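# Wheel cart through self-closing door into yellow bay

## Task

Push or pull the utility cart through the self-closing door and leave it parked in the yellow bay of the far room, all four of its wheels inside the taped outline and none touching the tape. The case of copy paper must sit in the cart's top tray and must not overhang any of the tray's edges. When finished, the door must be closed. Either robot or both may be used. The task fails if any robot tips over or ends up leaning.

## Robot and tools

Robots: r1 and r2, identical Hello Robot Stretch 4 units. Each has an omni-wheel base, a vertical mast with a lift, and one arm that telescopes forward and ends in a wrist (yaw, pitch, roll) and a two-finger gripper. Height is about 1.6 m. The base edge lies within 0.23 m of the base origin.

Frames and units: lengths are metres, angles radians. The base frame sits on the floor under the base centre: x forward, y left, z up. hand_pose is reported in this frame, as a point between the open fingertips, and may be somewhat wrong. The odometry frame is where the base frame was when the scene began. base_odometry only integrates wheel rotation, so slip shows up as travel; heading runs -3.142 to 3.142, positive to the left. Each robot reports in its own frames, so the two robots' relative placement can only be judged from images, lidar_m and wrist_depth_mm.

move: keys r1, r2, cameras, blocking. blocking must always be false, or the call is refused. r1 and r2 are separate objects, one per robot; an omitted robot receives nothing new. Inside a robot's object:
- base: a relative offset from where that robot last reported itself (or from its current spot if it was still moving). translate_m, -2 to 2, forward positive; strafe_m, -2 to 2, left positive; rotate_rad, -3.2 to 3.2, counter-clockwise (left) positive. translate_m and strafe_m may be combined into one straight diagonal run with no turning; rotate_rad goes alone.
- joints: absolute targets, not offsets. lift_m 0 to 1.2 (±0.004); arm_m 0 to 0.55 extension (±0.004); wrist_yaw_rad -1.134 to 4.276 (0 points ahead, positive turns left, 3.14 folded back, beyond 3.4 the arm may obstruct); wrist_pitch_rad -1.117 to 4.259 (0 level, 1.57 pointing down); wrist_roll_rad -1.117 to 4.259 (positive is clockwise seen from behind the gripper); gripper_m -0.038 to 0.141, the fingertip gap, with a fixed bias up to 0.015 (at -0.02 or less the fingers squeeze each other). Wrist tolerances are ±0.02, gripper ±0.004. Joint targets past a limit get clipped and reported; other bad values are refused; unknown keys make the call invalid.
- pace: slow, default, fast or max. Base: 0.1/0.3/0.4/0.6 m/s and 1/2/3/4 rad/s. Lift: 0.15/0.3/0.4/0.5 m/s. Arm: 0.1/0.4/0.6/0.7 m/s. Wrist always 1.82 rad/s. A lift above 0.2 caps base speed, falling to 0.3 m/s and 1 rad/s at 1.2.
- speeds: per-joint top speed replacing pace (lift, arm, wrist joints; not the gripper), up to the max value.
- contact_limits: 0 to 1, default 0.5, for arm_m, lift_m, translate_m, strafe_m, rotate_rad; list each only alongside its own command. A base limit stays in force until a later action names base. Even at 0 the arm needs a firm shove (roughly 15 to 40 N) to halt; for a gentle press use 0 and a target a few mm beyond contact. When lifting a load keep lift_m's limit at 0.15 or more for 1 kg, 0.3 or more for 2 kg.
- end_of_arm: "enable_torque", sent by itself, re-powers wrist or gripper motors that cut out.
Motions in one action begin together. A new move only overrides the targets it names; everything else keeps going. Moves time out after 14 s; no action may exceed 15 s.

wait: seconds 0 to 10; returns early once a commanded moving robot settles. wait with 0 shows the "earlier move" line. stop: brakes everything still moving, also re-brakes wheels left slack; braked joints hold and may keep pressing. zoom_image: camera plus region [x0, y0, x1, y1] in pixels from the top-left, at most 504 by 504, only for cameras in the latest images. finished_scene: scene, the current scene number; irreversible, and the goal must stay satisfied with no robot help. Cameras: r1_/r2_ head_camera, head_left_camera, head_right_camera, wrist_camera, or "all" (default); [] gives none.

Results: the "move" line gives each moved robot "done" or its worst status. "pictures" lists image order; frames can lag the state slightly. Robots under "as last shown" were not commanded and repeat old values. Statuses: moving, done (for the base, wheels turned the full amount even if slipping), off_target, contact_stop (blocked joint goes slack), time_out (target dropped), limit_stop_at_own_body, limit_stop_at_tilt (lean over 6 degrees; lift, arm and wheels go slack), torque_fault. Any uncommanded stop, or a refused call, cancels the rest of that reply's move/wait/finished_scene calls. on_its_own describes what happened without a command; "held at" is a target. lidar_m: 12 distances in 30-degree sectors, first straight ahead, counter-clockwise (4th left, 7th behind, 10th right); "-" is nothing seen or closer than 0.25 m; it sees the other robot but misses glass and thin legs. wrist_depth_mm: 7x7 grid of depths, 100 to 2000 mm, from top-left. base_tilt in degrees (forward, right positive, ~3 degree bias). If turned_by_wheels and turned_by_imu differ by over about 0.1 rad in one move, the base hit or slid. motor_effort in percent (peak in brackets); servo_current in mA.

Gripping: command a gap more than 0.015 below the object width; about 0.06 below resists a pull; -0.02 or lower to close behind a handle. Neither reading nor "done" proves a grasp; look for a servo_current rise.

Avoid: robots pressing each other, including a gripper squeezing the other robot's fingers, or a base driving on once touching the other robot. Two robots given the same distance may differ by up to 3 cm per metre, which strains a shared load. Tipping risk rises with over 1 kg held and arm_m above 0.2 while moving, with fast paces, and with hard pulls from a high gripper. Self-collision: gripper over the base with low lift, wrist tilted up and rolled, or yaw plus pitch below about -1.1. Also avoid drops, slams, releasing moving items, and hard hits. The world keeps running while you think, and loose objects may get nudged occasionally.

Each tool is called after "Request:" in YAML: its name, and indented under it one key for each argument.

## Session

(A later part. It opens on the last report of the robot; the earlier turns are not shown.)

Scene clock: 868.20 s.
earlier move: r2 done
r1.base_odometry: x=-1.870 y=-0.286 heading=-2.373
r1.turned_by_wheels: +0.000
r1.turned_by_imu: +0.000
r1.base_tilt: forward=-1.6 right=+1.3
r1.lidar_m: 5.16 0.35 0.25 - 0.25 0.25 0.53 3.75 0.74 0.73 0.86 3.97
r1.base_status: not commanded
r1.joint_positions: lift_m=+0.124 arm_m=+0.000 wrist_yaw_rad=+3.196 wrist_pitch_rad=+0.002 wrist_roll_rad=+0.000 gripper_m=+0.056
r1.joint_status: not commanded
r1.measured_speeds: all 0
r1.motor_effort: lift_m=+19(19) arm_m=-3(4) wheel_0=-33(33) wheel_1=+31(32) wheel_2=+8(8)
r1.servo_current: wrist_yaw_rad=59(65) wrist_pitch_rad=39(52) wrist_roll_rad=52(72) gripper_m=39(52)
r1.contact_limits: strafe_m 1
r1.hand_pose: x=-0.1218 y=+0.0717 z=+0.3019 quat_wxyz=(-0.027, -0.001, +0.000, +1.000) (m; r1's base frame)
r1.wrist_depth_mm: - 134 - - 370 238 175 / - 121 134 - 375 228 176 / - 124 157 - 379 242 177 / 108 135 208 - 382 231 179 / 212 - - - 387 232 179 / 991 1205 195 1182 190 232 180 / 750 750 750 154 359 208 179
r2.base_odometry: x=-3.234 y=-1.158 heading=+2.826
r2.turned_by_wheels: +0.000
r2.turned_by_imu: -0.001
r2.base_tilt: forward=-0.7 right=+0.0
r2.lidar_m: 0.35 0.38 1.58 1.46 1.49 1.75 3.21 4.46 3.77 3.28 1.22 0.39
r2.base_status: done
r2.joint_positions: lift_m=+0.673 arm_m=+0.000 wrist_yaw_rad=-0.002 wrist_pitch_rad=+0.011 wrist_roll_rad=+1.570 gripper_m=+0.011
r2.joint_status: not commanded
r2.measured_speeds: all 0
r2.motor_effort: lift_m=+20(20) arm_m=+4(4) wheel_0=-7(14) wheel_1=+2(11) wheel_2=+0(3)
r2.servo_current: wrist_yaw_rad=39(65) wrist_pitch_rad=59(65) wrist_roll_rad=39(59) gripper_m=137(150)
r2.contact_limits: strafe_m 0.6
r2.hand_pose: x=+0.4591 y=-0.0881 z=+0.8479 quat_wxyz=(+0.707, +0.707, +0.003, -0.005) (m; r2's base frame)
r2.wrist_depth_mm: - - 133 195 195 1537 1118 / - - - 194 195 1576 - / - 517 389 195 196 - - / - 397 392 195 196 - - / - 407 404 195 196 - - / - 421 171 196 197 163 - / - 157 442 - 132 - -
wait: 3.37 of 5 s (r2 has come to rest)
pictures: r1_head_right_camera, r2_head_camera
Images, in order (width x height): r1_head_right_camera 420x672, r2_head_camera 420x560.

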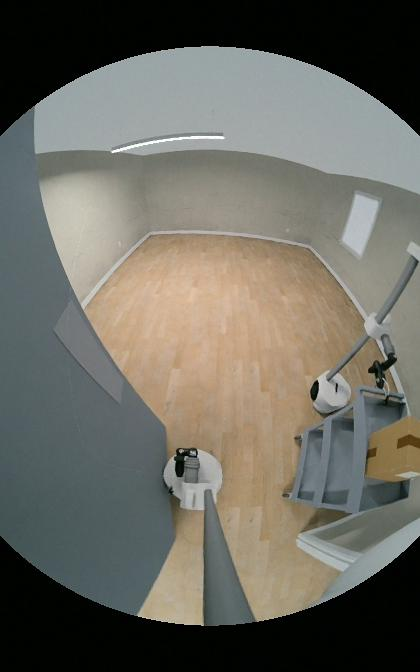

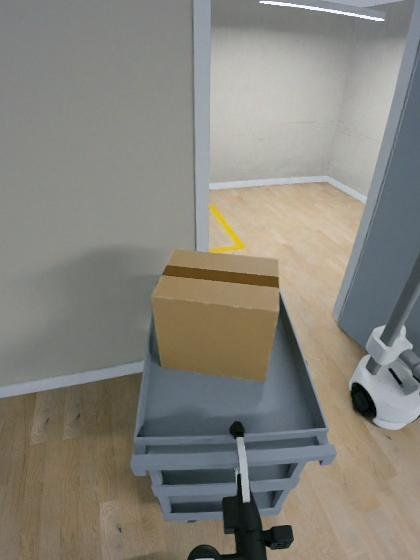

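Request:
move:
  r2: {"joints":{"gripper_m":0.13}}
  blocking: false
  cameras: []

Request:
wait:
  seconds: 2
  cameras: []

Request:
move:
  r2: {"base":{"translate_m":-0.15}}
  blocking: false
  cameras: []

Request:
wait:
  seconds: 3
  cameras: []

Request:
move:
  r2: {"base":{"strafe_m":0.15}}
  blocking: false
  cameras: []

Request:
wait:
  seconds: 3
  cameras: ["r2_head_camera"]

Scene clock: 890.37 s.
move: r2 moving
r1: as last shown
r1.lidar_m: 5.17 0.34 0.25 - 0.25 0.25 0.53 3.73 0.72 0.73 0.89 4.01
r1.motor_effort: lift_m=+19(19) arm_m=-4(4) wheel_0=-32(33) wheel_1=+31(32) wheel_2=+8(8)
r1.servo_current: wrist_yaw_rad=39(65) wrist_pitch_rad=46(46) wrist_roll_rad=46(52) gripper_m=46(46)
r1.contact_limits: strafe_m 1
r1.wrist_depth_mm: - 134 - - 368 237 175 / - 121 134 - 377 228 176 / - 124 157 - 382 243 177 / 109 135 208 - 384 232 178 / 213 - - - 389 232 179 / 991 1229 194 1182 190 234 179 / 759 741 750 153 357 208 180
r2.base_odometry: x=-3.234 y=-1.158 heading=+2.826
r2.turned_by_wheels: +0.000
r2.turned_by_imu: +0.001
r2.base_tilt: forward=-0.7 right=+0.1
r2.lidar_m: 0.36 0.37 1.54 1.48 1.47 1.75 3.22 4.49 3.73 3.27 1.23 0.40
r2.base_status: not commanded
r2.joint_positions: lift_m=+0.673 arm_m=+0.000 wrist_yaw_rad=-0.002 wrist_pitch_rad=+0.011 wrist_roll_rad=+1.570 gripper_m=+0.030
r2.joint_status: gripper_m moving
r2.measured_speeds: translate_m=+0.000 strafe_m=+0.000 rotate_rad=+0.001 lift_m=+0.000 arm_m=+0.000 wrist_yaw_rad=-0.002 wrist_pitch_rad=+0.000 wrist_roll_rad=+0.000
r2.motor_effort: lift_m=+20(20) arm_m=+4(4) wheel_0=-5(7) wheel_1=+2(3) wheel_2=+0(0)
r2.servo_current: wrist_yaw_rad=52(59) wrist_pitch_rad=59(65) wrist_roll_rad=46(59) gripper_m=85(156)
r2.contact_limits: strafe_m 0.6
r2.hand_pose: x=+0.4591 y=-0.0881 z=+0.8479 quat_wxyz=(+0.707, +0.707, +0.003, -0.005) (m; r2's base frame)
r2.wrist_depth_mm: - - 137 197 198 1576 1118 / - - - 197 198 1576 - / - - 392 198 198 809 - / - 397 394 198 200 - - / - 410 138 198 200 - - / - 424 138 200 200 166 - / - 439 445 - - - -
pictures: none
No camera images: "cameras" was empty.

Scene clock: 891.93 s.
earlier move: r2 done
r1.base_odometry: x=-1.870 y=-0.286 heading=-2.373
r1.turned_by_wheels: +0.000
r1.turned_by_imu: +0.000
r1.base_tilt: forward=-1.6 right=+1.3
r1.lidar_m: 5.17 0.35 0.25 - 0.25 0.25 0.52 3.73 0.75 0.73 0.89 4.01
r1.base_status: not commanded
r1.joint_positions: lift_m=+0.124 arm_m=+0.000 wrist_yaw_rad=+3.196 wrist_pitch_rad=+0.002 wrist_roll_rad=+0.000 gripper_m=+0.056
r1.joint_status: not commanded
r1.measured_speeds: all 0
r1.motor_effort: lift_m=+19(19) arm_m=-3(4) wheel_0=-32(34) wheel_1=+31(32) wheel_2=+8(8)
r1.servo_current: wrist_yaw_rad=46(65) wrist_pitch_rad=39(46) wrist_roll_rad=59(59) gripper_m=39(52)
r1.contact_limits: strafe_m 1
r1.hand_pose: x=-0.1218 y=+0.0717 z=+0.3019 quat_wxyz=(-0.027, -0.001, +0.000, +1.000) (m; r1's base frame)
r1.wrist_depth_mm: - 134 - - 368 238 174 / - 121 134 - 375 229 176 / - 124 157 - 382 242 177 / 109 135 208 - 384 230 179 / 213 - - - 387 232 179 / 991 1205 193 1160 190 233 179 / 750 759 750 153 357 208 179
r2.base_odometry: x=-3.234 y=-1.158 heading=+2.826
r2.turned_by_wheels: +0.000
r2.turned_by_imu: +0.000
r2.base_tilt: forward=-0.7 right=+0.1
r2.lidar_m: 0.38 0.40 1.59 1.48 1.48 1.75 3.24 4.49 3.73 3.26 1.22 0.41
r2.base_status: not commanded
r2.joint_positions: lift_m=+0.673 arm_m=+0.000 wrist_yaw_rad=-0.004 wrist_pitch_rad=+0.005 wrist_roll_rad=+1.570 gripper_m=+0.130
r2.joint_status: all done
r2.measured_speeds: all 0
r2.motor_effort: lift_m=+20(20) arm_m=+4(4) wheel_0=-3(7) wheel_1=+2(3) wheel_2=+0(1)
r2.servo_current: wrist_yaw_rad=46(59) wrist_pitch_rad=52(65) wrist_roll_rad=52(65) gripper_m=46(156)
r2.contact_limits: strafe_m 0.6
r2.hand_pose: x=+0.4589 y=-0.0885 z=+0.8495 quat_wxyz=(+0.707, +0.707, +0.000, -0.003) (m; r2's base frame)
r2.wrist_depth_mm: - - - 216 217 1661 1160 / - - - 218 217 1708 504 / - - - 217 216 809 - / - 421 421 216 217 820 - / - 433 433 216 216 - - / - 190 193 157 217 - - / - 462 466 - 216 - -
wait: 1.57 of 2 s (r2 has come to rest)
pictures: none
No camera images: "cameras" was empty.

Scene clock: 892.43 s.
move: r2 moving
r1: as last shown
r1.lidar_m: 5.16 0.34 0.25 - 0.25 0.25 0.51 3.72 0.74 0.75 0.88 4.00
r1.motor_effort: lift_m=+19(19) arm_m=-4(4) wheel_0=-33(33) wheel_1=+32(32) wheel_2=+8(8)
r1.servo_current: wrist_yaw_rad=59(72) wrist_pitch_rad=39(46) wrist_roll_rad=46(59) gripper_m=39(46)
r1.contact_limits: strafe_m 1
r1.wrist_depth_mm: - 134 - - 370 238 175 / - 121 135 - 379 228 176 / - 124 157 - 379 243 177 / 108 135 208 - 384 231 178 / 212 - - - 387 232 179 / 1008 1205 194 1182 190 233 180 / 741 759 750 153 362 209 179
r2.base_odometry: x=-3.205 y=-1.168 heading=+2.826
r2.turned_by_wheels: +0.000
r2.turned_by_imu: +0.000
r2.base_tilt: forward=-0.7 right=+0.0
r2.lidar_m: 0.41 0.42 1.59 1.48 1.46 1.72 3.18 4.48 3.77 3.27 1.25 0.43
r2.base_status: translate_m moving
r2.joint_positions: lift_m=+0.673 arm_m=+0.000 wrist_yaw_rad=-0.003 wrist_pitch_rad=+0.004 wrist_roll_rad=+1.570 gripper_m=+0.130
r2.joint_status: not commanded
r2.measured_speeds: translate_m=-0.121 strafe_m=+0.000 rotate_rad=-0.001 lift_m=+0.000 arm_m=+0.000 wrist_yaw_rad=+0.000 wrist_pitch_rad=+0.000 wrist_roll_rad=+0.000
r2.motor_effort: lift_m=+20(20) arm_m=+4(4) wheel_0=-6(11) wheel_1=-7(8) wheel_2=+12(12)
r2.servo_current: wrist_yaw_rad=46(52) wrist_pitch_rad=39(52) wrist_roll_rad=39(52) gripper_m=52(52)
r2.hand_pose: x=+0.4590 y=-0.0883 z=+0.8497 quat_wxyz=(+0.707, +0.707, +0.001, -0.003) (m; r2's base frame)
r2.wrist_depth_mm: - - - 241 242 1537 1160 / - - - 182 242 1661 - / - - - 243 242 809 - / - 449 445 243 243 842 - / - 459 459 243 243 820 - / - 191 217 183 213 - - / - - 492 - - - -
pictures: none
No camera images: "cameras" was empty.

Scene clock: 893.77 s.
earlier move: r2 done
r1.base_odometry: x=-1.870 y=-0.286 heading=-2.373
r1.turned_by_wheels: +0.000
r1.turned_by_imu: +0.000
r1.base_tilt: forward=-1.6 right=+1.3
r1.lidar_m: 5.17 0.34 0.25 - 0.25 0.25 0.52 3.76 0.77 0.74 0.86 3.99
r1.base_status: not commanded
r1.joint_positions: lift_m=+0.124 arm_m=+0.000 wrist_yaw_rad=+3.196 wrist_pitch_rad=+0.002 wrist_roll_rad=+0.000 gripper_m=+0.056
r1.joint_status: not commanded
r1.measured_speeds: all 0
r1.motor_effort: lift_m=+19(19) arm_m=-3(4) wheel_0=-33(33) wheel_1=+32(32) wheel_2=+8(8)
r1.servo_current: wrist_yaw_rad=52(72) wrist_pitch_rad=39(52) wrist_roll_rad=59(65) gripper_m=39(46)
r1.contact_limits: strafe_m 1
r1.hand_pose: x=-0.1218 y=+0.0717 z=+0.3019 quat_wxyz=(-0.027, -0.001, +0.000, +1.000) (m; r1's base frame)
r1.wrist_depth_mm: - 134 - - 370 236 175 / - 121 135 - 373 229 176 / - 124 157 - 379 243 177 / 108 135 207 - 382 233 178 / 213 - - - 384 233 179 / 991 1205 194 1160 191 233 179 / 759 759 750 153 357 208 179
r2.base_odometry: x=-3.092 y=-1.204 heading=+2.826
r2.turned_by_wheels: +0.000
r2.turned_by_imu: +0.000
r2.base_tilt: forward=-0.7 right=+0.1
r2.lidar_m: 0.50 0.55 1.68 1.43 1.44 1.72 3.11 4.35 3.77 3.30 1.37 0.55
r2.base_status: done
r2.joint_positions: lift_m=+0.673 arm_m=+0.000 wrist_yaw_rad=-0.003 wrist_pitch_rad=+0.004 wrist_roll_rad=+1.570 gripper_m=+0.130
r2.joint_status: not commanded
r2.measured_speeds: all 0
r2.motor_effort: lift_m=+20(20) arm_m=+4(4) wheel_0=-3(11) wheel_1=-4(9) wheel_2=+3(13)
r2.servo_current: wrist_yaw_rad=46(59) wrist_pitch_rad=46(52) wrist_roll_rad=39(59) gripper_m=52(59)
r2.hand_pose: x=+0.4590 y=-0.0883 z=+0.8497 quat_wxyz=(+0.707, +0.707, +0.001, -0.003) (m; r2's base frame)
r2.wrist_depth_mm: - - - 306 - 1537 1138 / - - - 362 389 580 387 / - - - 364 - - - / - - 569 368 960 - - / - - 580 364 368 - - / - 187 603 306 193 - - / - - - - - - -
wait: 1.33 of 3 s (r2 has come to rest)
pictures: none
No camera images: "cameras" was empty.

Scene clock: 894.27 s.
move: r2 moving
r1: as last shown
r1.lidar_m: 5.18 0.37 0.25 - 0.25 0.25 0.51 3.76 0.74 0.74 0.88 4.00
r1.motor_effort: lift_m=+19(19) arm_m=-3(4) wheel_0=-33(33) wheel_1=+31(32) wheel_2=+8(8)
r1.servo_current: wrist_yaw_rad=52(65) wrist_pitch_rad=46(46) wrist_roll_rad=65(78) gripper_m=39(46)
r1.contact_limits: strafe_m 1
r1.wrist_depth_mm: - 134 - - 370 237 174 / - 121 134 - 375 228 176 / - 124 157 - 382 243 177 / 109 135 208 - 384 231 178 / 213 - - - 387 231 179 / 1008 1205 195 1182 191 232 180 / 750 759 759 154 355 208 179
r2.base_odometry: x=-3.103 y=-1.239 heading=+2.826
r2.turned_by_wheels: +0.000
r2.turned_by_imu: +0.000
r2.base_tilt: forward=-0.7 right=+0.1
r2.lidar_m: 0.51 1.47 1.64 1.41 1.41 1.66 3.06 4.36 3.80 3.34 1.38 0.55
r2.base_status: strafe_m moving
r2.joint_positions: lift_m=+0.673 arm_m=+0.000 wrist_yaw_rad=-0.003 wrist_pitch_rad=+0.004 wrist_roll_rad=+1.570 gripper_m=+0.130
r2.joint_status: not commanded
r2.measured_speeds: translate_m=-0.001 strafe_m=+0.140 rotate_rad=+0.005 lift_m=+0.000 arm_m=+0.000 wrist_yaw_rad=+0.000 wrist_pitch_rad=+0.000 wrist_roll_rad=+0.000
r2.motor_effort: lift_m=+20(20) arm_m=+4(4) wheel_0=-13(13) wheel_1=+11(12) wheel_2=+0(2)
r2.servo_current: wrist_yaw_rad=59(59) wrist_pitch_rad=46(46) wrist_roll_rad=59(59) gripper_m=52(52)
r2.hand_pose: x=+0.4590 y=-0.0883 z=+0.8497 quat_wxyz=(+0.707, +0.707, +0.001, -0.003) (m; r2's base frame)
r2.wrist_depth_mm: - - - 362 373 373 370 / - - - 364 - 1661 - / - - 699 364 976 - - / - - 574 366 960 - - / - - 591 366 364 - - / - 186 202 306 192 - - / - - - - - - -
pictures: none
No camera images: "cameras" was empty.

Scene clock: 895.50 s.
earlier move: r2 done
r1.base_odometry: x=-1.870 y=-0.286 heading=-2.373
r1.turned_by_wheels: +0.000
r1.turned_by_imu: +0.000
r1.base_tilt: forward=-1.6 right=+1.3
r1.lidar_m: 5.18 0.34 0.25 - 0.25 0.25 0.50 3.74 0.74 0.74 0.87 4.00
r1.base_status: not commanded
r1.joint_positions: lift_m=+0.124 arm_m=+0.000 wrist_yaw_rad=+3.196 wrist_pitch_rad=+0.002 wrist_roll_rad=+0.000 gripper_m=+0.056
r1.joint_status: not commanded
r1.measured_speeds: all 0
r1.motor_effort: lift_m=+19(19) arm_m=-3(4) wheel_0=-32(33) wheel_1=+32(32) wheel_2=+8(8)
r1.servo_current: wrist_yaw_rad=59(65) wrist_pitch_rad=46(52) wrist_roll_rad=52(78) gripper_m=39(46)
r1.contact_limits: strafe_m 1
r1.hand_pose: x=-0.1218 y=+0.0717 z=+0.3019 quat_wxyz=(-0.027, -0.001, +0.000, +1.000) (m; r1's base frame)
r1.wrist_depth_mm: - 134 - - 370 238 174 / - 121 135 - 377 228 176 / - 124 157 - 379 243 177 / 108 135 208 - 384 231 178 / 212 - - - 387 233 179 / 991 1205 193 1160 191 233 179 / 741 750 759 153 355 208 180
r2.base_odometry: x=-3.138 y=-1.347 heading=+2.826
r2.turned_by_wheels: +0.000
r2.turned_by_imu: +0.000
r2.base_tilt: forward=-0.7 right=+0.1
r2.lidar_m: 0.53 1.42 1.51 1.29 1.30 1.54 2.83 4.39 3.91 3.46 1.44 0.55
r2.base_status: done
r2.joint_positions: lift_m=+0.673 arm_m=+0.000 wrist_yaw_rad=-0.003 wrist_pitch_rad=+0.004 wrist_roll_rad=+1.570 gripper_m=+0.130
r2.joint_status: not commanded
r2.measured_speeds: all 0
r2.motor_effort: lift_m=+20(20) arm_m=+4(4) wheel_0=-1(13) wheel_1=+1(12) wheel_2=+0(2)
r2.servo_current: wrist_yaw_rad=46(65) wrist_pitch_rad=46(46) wrist_roll_rad=46(59) gripper_m=52(59)
r2.hand_pose: x=+0.4590 y=-0.0882 z=+0.8497 quat_wxyz=(+0.707, +0.707, +0.001, -0.003) (m; r2's base frame)
r2.wrist_depth_mm: - - - 359 - 732 - / - - 569 362 960 - - / - - 580 362 946 - - / - - 603 364 364 - - / - - 621 364 362 - - / - 186 187 303 213 370 382 / - - - - - - 1118
wait: 1.23 of 3 s (r2 has come to rest)
pictures: r2_head_camera
Images, in order (width x height): r2_head_camera 420x560.

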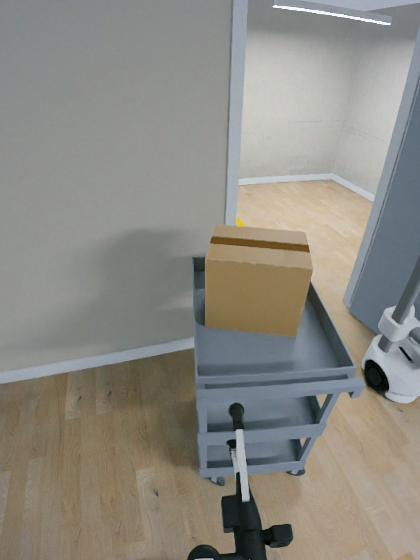

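Request:
move:
  r2: {"base":{"strafe_m":0.05}}
  blocking: false
  cameras: []

Request:
wait:
  seconds: 3
  cameras: []

Request:
move:
  r2: {"base":{"translate_m":0.16},"pace":"slow","contact_limits":{"translate_m":0.3}}
  blocking: false
  cameras: []

Request:
wait:
  seconds: 4
  cameras: ["r2_head_camera","r2_wrist_camera"]

Scene clock: 902.07 s.
move: r2 moving
r1: as last shown
r1.lidar_m: 5.17 0.35 0.25 - 0.25 0.25 0.53 3.73 0.76 0.74 0.85 3.99
r1.motor_effort: lift_m=+19(19) arm_m=-3(4) wheel_0=-33(33) wheel_1=+32(32) wheel_2=+8(8)
r1.servo_current: wrist_yaw_rad=33(65) wrist_pitch_rad=39(46) wrist_roll_rad=46(59) gripper_m=39(46)
r1.contact_limits: strafe_m 1
r1.wrist_depth_mm: - 135 - - 368 236 174 / - 121 134 - 377 228 175 / - 124 157 - 382 242 177 / 109 135 208 - 382 231 179 / 213 - - - 387 232 179 / 991 1205 194 1182 190 233 179 / 759 750 750 153 357 208 179
r2.base_odometry: x=-3.149 y=-1.380 heading=+2.825
r2.turned_by_wheels: +0.000
r2.turned_by_imu: +0.001
r2.base_tilt: forward=-0.7 right=+0.1
r2.lidar_m: 0.52 1.42 1.46 1.25 1.25 1.51 2.70 4.38 3.99 3.49 1.47 0.57
r2.base_status: strafe_m moving
r2.joint_positions: lift_m=+0.673 arm_m=+0.000 wrist_yaw_rad=-0.003 wrist_pitch_rad=+0.004 wrist_roll_rad=+1.570 gripper_m=+0.130
r2.joint_status: not commanded
r2.measured_speeds: translate_m=+0.000 strafe_m=+0.105 rotate_rad=+0.000 lift_m=+0.000 arm_m=+0.000 wrist_yaw_rad=+0.000 wrist_pitch_rad=+0.000 wrist_roll_rad=+0.000
r2.motor_effort: lift_m=+20(20) arm_m=+4(4) wheel_0=-2(13) wheel_1=+5(11) wheel_2=+0(2)
r2.servo_current: wrist_yaw_rad=46(46) wrist_pitch_rad=46(52) wrist_roll_rad=52(59) gripper_m=52(59)
r2.hand_pose: x=+0.4590 y=-0.0882 z=+0.8497 quat_wxyz=(+0.707, +0.707, +0.001, -0.003) (m; r2's base frame)
r2.wrist_depth_mm: - - - 362 - 788 - / - - 564 362 960 - - / - - 585 364 960 - - / - - 603 362 364 - - / - - 621 362 362 - - / - 186 187 303 194 370 1098 / - - - - - - 1118
pictures: none
No camera images: "cameras" was empty.

Scene clock: 902.70 s.
earlier move: r2 done
r1.base_odometry: x=-1.870 y=-0.286 heading=-2.373
r1.turned_by_wheels: +0.000
r1.turned_by_imu: +0.000
r1.base_tilt: forward=-1.6 right=+1.3
r1.lidar_m: 5.17 0.33 0.25 - 0.25 0.25 0.51 3.75 0.75 0.73 0.88 4.02
r1.base_status: not commanded
r1.joint_positions: lift_m=+0.124 arm_m=+0.000 wrist_yaw_rad=+3.196 wrist_pitch_rad=+0.002 wrist_roll_rad=+0.000 gripper_m=+0.056
r1.joint_status: not commanded
r1.measured_speeds: all 0
r1.motor_effort: lift_m=+19(19) arm_m=-3(4) wheel_0=-33(33) wheel_1=+31(32) wheel_2=+8(8)
r1.servo_current: wrist_yaw_rad=52(72) wrist_pitch_rad=39(46) wrist_roll_rad=59(65) gripper_m=39(46)
r1.contact_limits: strafe_m 1
r1.hand_pose: x=-0.1218 y=+0.0717 z=+0.3019 quat_wxyz=(-0.027, -0.001, +0.000, +1.000) (m; r1's base frame)
r1.wrist_depth_mm: - 134 - - 370 237 174 / - 121 135 - 377 228 176 / - 124 157 - 379 243 177 / 109 135 208 - 384 231 179 / 212 - - - 384 233 179 / 1008 1229 193 1182 191 233 179 / 750 759 759 153 357 207 179
r2.base_odometry: x=-3.154 y=-1.394 heading=+2.826
r2.turned_by_wheels: +0.000
r2.turned_by_imu: +0.000
r2.base_tilt: forward=-0.7 right=+0.1
r2.lidar_m: 0.51 1.43 1.44 1.25 1.23 1.49 2.69 4.38 3.99 3.49 1.48 0.56
r2.base_status: done
r2.joint_positions: lift_m=+0.673 arm_m=+0.000 wrist_yaw_rad=-0.003 wrist_pitch_rad=+0.004 wrist_roll_rad=+1.570 gripper_m=+0.130
r2.joint_status: not commanded
r2.measured_speeds: all 0
r2.motor_effort: lift_m=+20(20) arm_m=+4(4) wheel_0=-1(13) wheel_1=+2(11) wheel_2=+0(2)
r2.servo_current: wrist_yaw_rad=46(52) wrist_pitch_rad=46(52) wrist_roll_rad=39(59) gripper_m=52(59)
r2.hand_pose: x=+0.4590 y=-0.0882 z=+0.8497 quat_wxyz=(+0.707, +0.707, +0.001, -0.003) (m; r2's base frame)
r2.wrist_depth_mm: - - - 357 - - - / - - 564 359 960 - - / - - 591 362 960 - - / - - 615 359 362 - - / - - - 362 364 366 368 / - 186 188 301 189 - 1118 / - - - - - - 1118
wait: 0.63 of 3 s (r2 has come to rest)
pictures: none
No camera images: "cameras" was empty.

Scene clock: 903.20 s.
move: r2 moving
r1: as last shown
r1.base_tilt: forward=-1.6 right=+1.2
r1.lidar_m: 5.18 0.34 0.25 - 0.25 0.25 0.50 3.75 0.74 0.73 0.87 3.97
r1.servo_current: wrist_yaw_rad=52(65) wrist_pitch_rad=33(46) wrist_roll_rad=46(59) gripper_m=39(46)
r1.contact_limits: strafe_m 1
r1.wrist_depth_mm: - 134 - - 370 237 174 / - 121 135 - 375 229 176 / - 124 157 - 379 242 177 / 109 135 208 - 384 231 178 / 212 - - - 387 233 179 / 1025 1205 193 1138 191 233 179 / 750 750 759 154 357 208 179
r2.base_odometry: x=-3.166 y=-1.390 heading=+2.826
r2.turned_by_wheels: +0.000
r2.turned_by_imu: +0.000
r2.base_tilt: forward=-0.7 right=+0.1
r2.lidar_m: 0.51 1.41 1.44 1.27 1.26 1.51 2.68 4.40 4.00 3.49 1.46 0.55
r2.base_status: translate_m moving
r2.joint_positions: lift_m=+0.673 arm_m=+0.000 wrist_yaw_rad=-0.003 wrist_pitch_rad=+0.004 wrist_roll_rad=+1.570 gripper_m=+0.130
r2.joint_status: not commanded
r2.measured_speeds: translate_m=+0.048 strafe_m=+0.000 rotate_rad=-0.003 lift_m=+0.000 arm_m=+0.000 wrist_yaw_rad=+0.000 wrist_pitch_rad=+0.000 wrist_roll_rad=+0.000
r2.motor_effort: lift_m=+20(20) arm_m=+4(4) wheel_0=+1(8) wheel_1=+6(8) wheel_2=-9(11)
r2.servo_current: wrist_yaw_rad=59(65) wrist_pitch_rad=46(46) wrist_roll_rad=52(59) gripper_m=59(59)
r2.contact_limits: translate_m 0.3
r2.hand_pose: x=+0.4590 y=-0.0882 z=+0.8497 quat_wxyz=(+0.707, +0.707, +0.001, -0.003) (m; r2's base frame)
r2.wrist_depth_mm: - - - 347 - - - / - - 554 349 976 - - / - - 585 349 946 - - / - - 591 353 349 - - / - - - 351 349 357 357 / - 185 187 290 190 - 1138 / - - - - - - 1138
pictures: none
No camera images: "cameras" was empty.

Scene clock: 905.57 s.
earlier move: r2 done
r1.base_odometry: x=-1.870 y=-0.286 heading=-2.373
r1.turned_by_wheels: +0.000
r1.turned_by_imu: +0.000
r1.base_tilt: forward=-1.6 right=+1.3
r1.lidar_m: 5.14 0.33 0.25 - 0.25 0.26 0.50 3.73 0.76 0.75 0.88 4.01
r1.base_status: not commanded
r1.joint_positions: lift_m=+0.124 arm_m=+0.000 wrist_yaw_rad=+3.196 wrist_pitch_rad=+0.002 wrist_roll_rad=+0.000 gripper_m=+0.056
r1.joint_status: not commanded
r1.measured_speeds: all 0
r1.motor_effort: lift_m=+19(19) arm_m=-4(4) wheel_0=-33(33) wheel_1=+32(32) wheel_2=+8(8)
r1.servo_current: wrist_yaw_rad=59(72) wrist_pitch_rad=39(46) wrist_roll_rad=46(65) gripper_m=39(52)
r1.contact_limits: strafe_m 1
r1.hand_pose: x=-0.1218 y=+0.0717 z=+0.3019 quat_wxyz=(-0.027, -0.001, +0.000, +1.000) (m; r1's base frame)
r1.wrist_depth_mm: - 134 - - 368 237 174 / - 121 135 - 375 229 176 / - 124 157 - 384 242 176 / 108 135 207 - 384 231 179 / 212 - - - 387 232 179 / 1008 1205 194 1182 191 233 179 / 750 750 759 154 355 208 180
r2.base_odometry: x=-3.306 y=-1.345 heading=+2.826
r2.turned_by_wheels: +0.000
r2.turned_by_imu: +0.000
r2.base_tilt: forward=-0.7 right=+0.0
r2.lidar_m: 0.43 1.28 1.48 1.27 1.29 1.53 2.77 4.54 3.93 3.48 0.56 0.42
r2.base_status: done
r2.joint_positions: lift_m=+0.673 arm_m=+0.000 wrist_yaw_rad=-0.003 wrist_pitch_rad=+0.004 wrist_roll_rad=+1.570 gripper_m=+0.130
r2.joint_status: not commanded
r2.measured_speeds: all 0
r2.motor_effort: lift_m=+20(20) arm_m=+3(4) wheel_0=+6(11) wheel_1=+5(8) wheel_2=-10(11)
r2.servo_current: wrist_yaw_rad=52(65) wrist_pitch_rad=46(52) wrist_roll_rad=46(59) gripper_m=52(59)
r2.contact_limits: translate_m 0.3
r2.hand_pose: x=+0.4590 y=-0.0882 z=+0.8499 quat_wxyz=(+0.707, +0.707, +0.001, -0.002) (m; r2's base frame)
r2.wrist_depth_mm: - 415 413 206 208 759 - / - 430 424 206 207 - - / - 445 439 147 208 - - / - 455 455 147 208 - - / - 466 466 148 208 - - / - 187 155 148 208 214 226 / - - - - 208 213 214
wait: 2.37 of 4 s (r2 has come to rest)
pictures: r2_head_camera, r2_wrist_camera
Images, in order (width x height): r2_head_camera 420x560, r2_wrist_camera 616x392.

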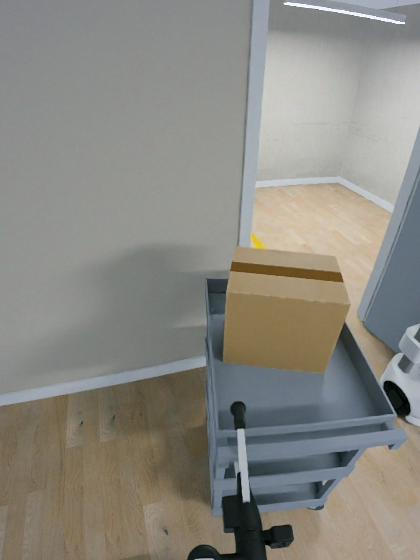

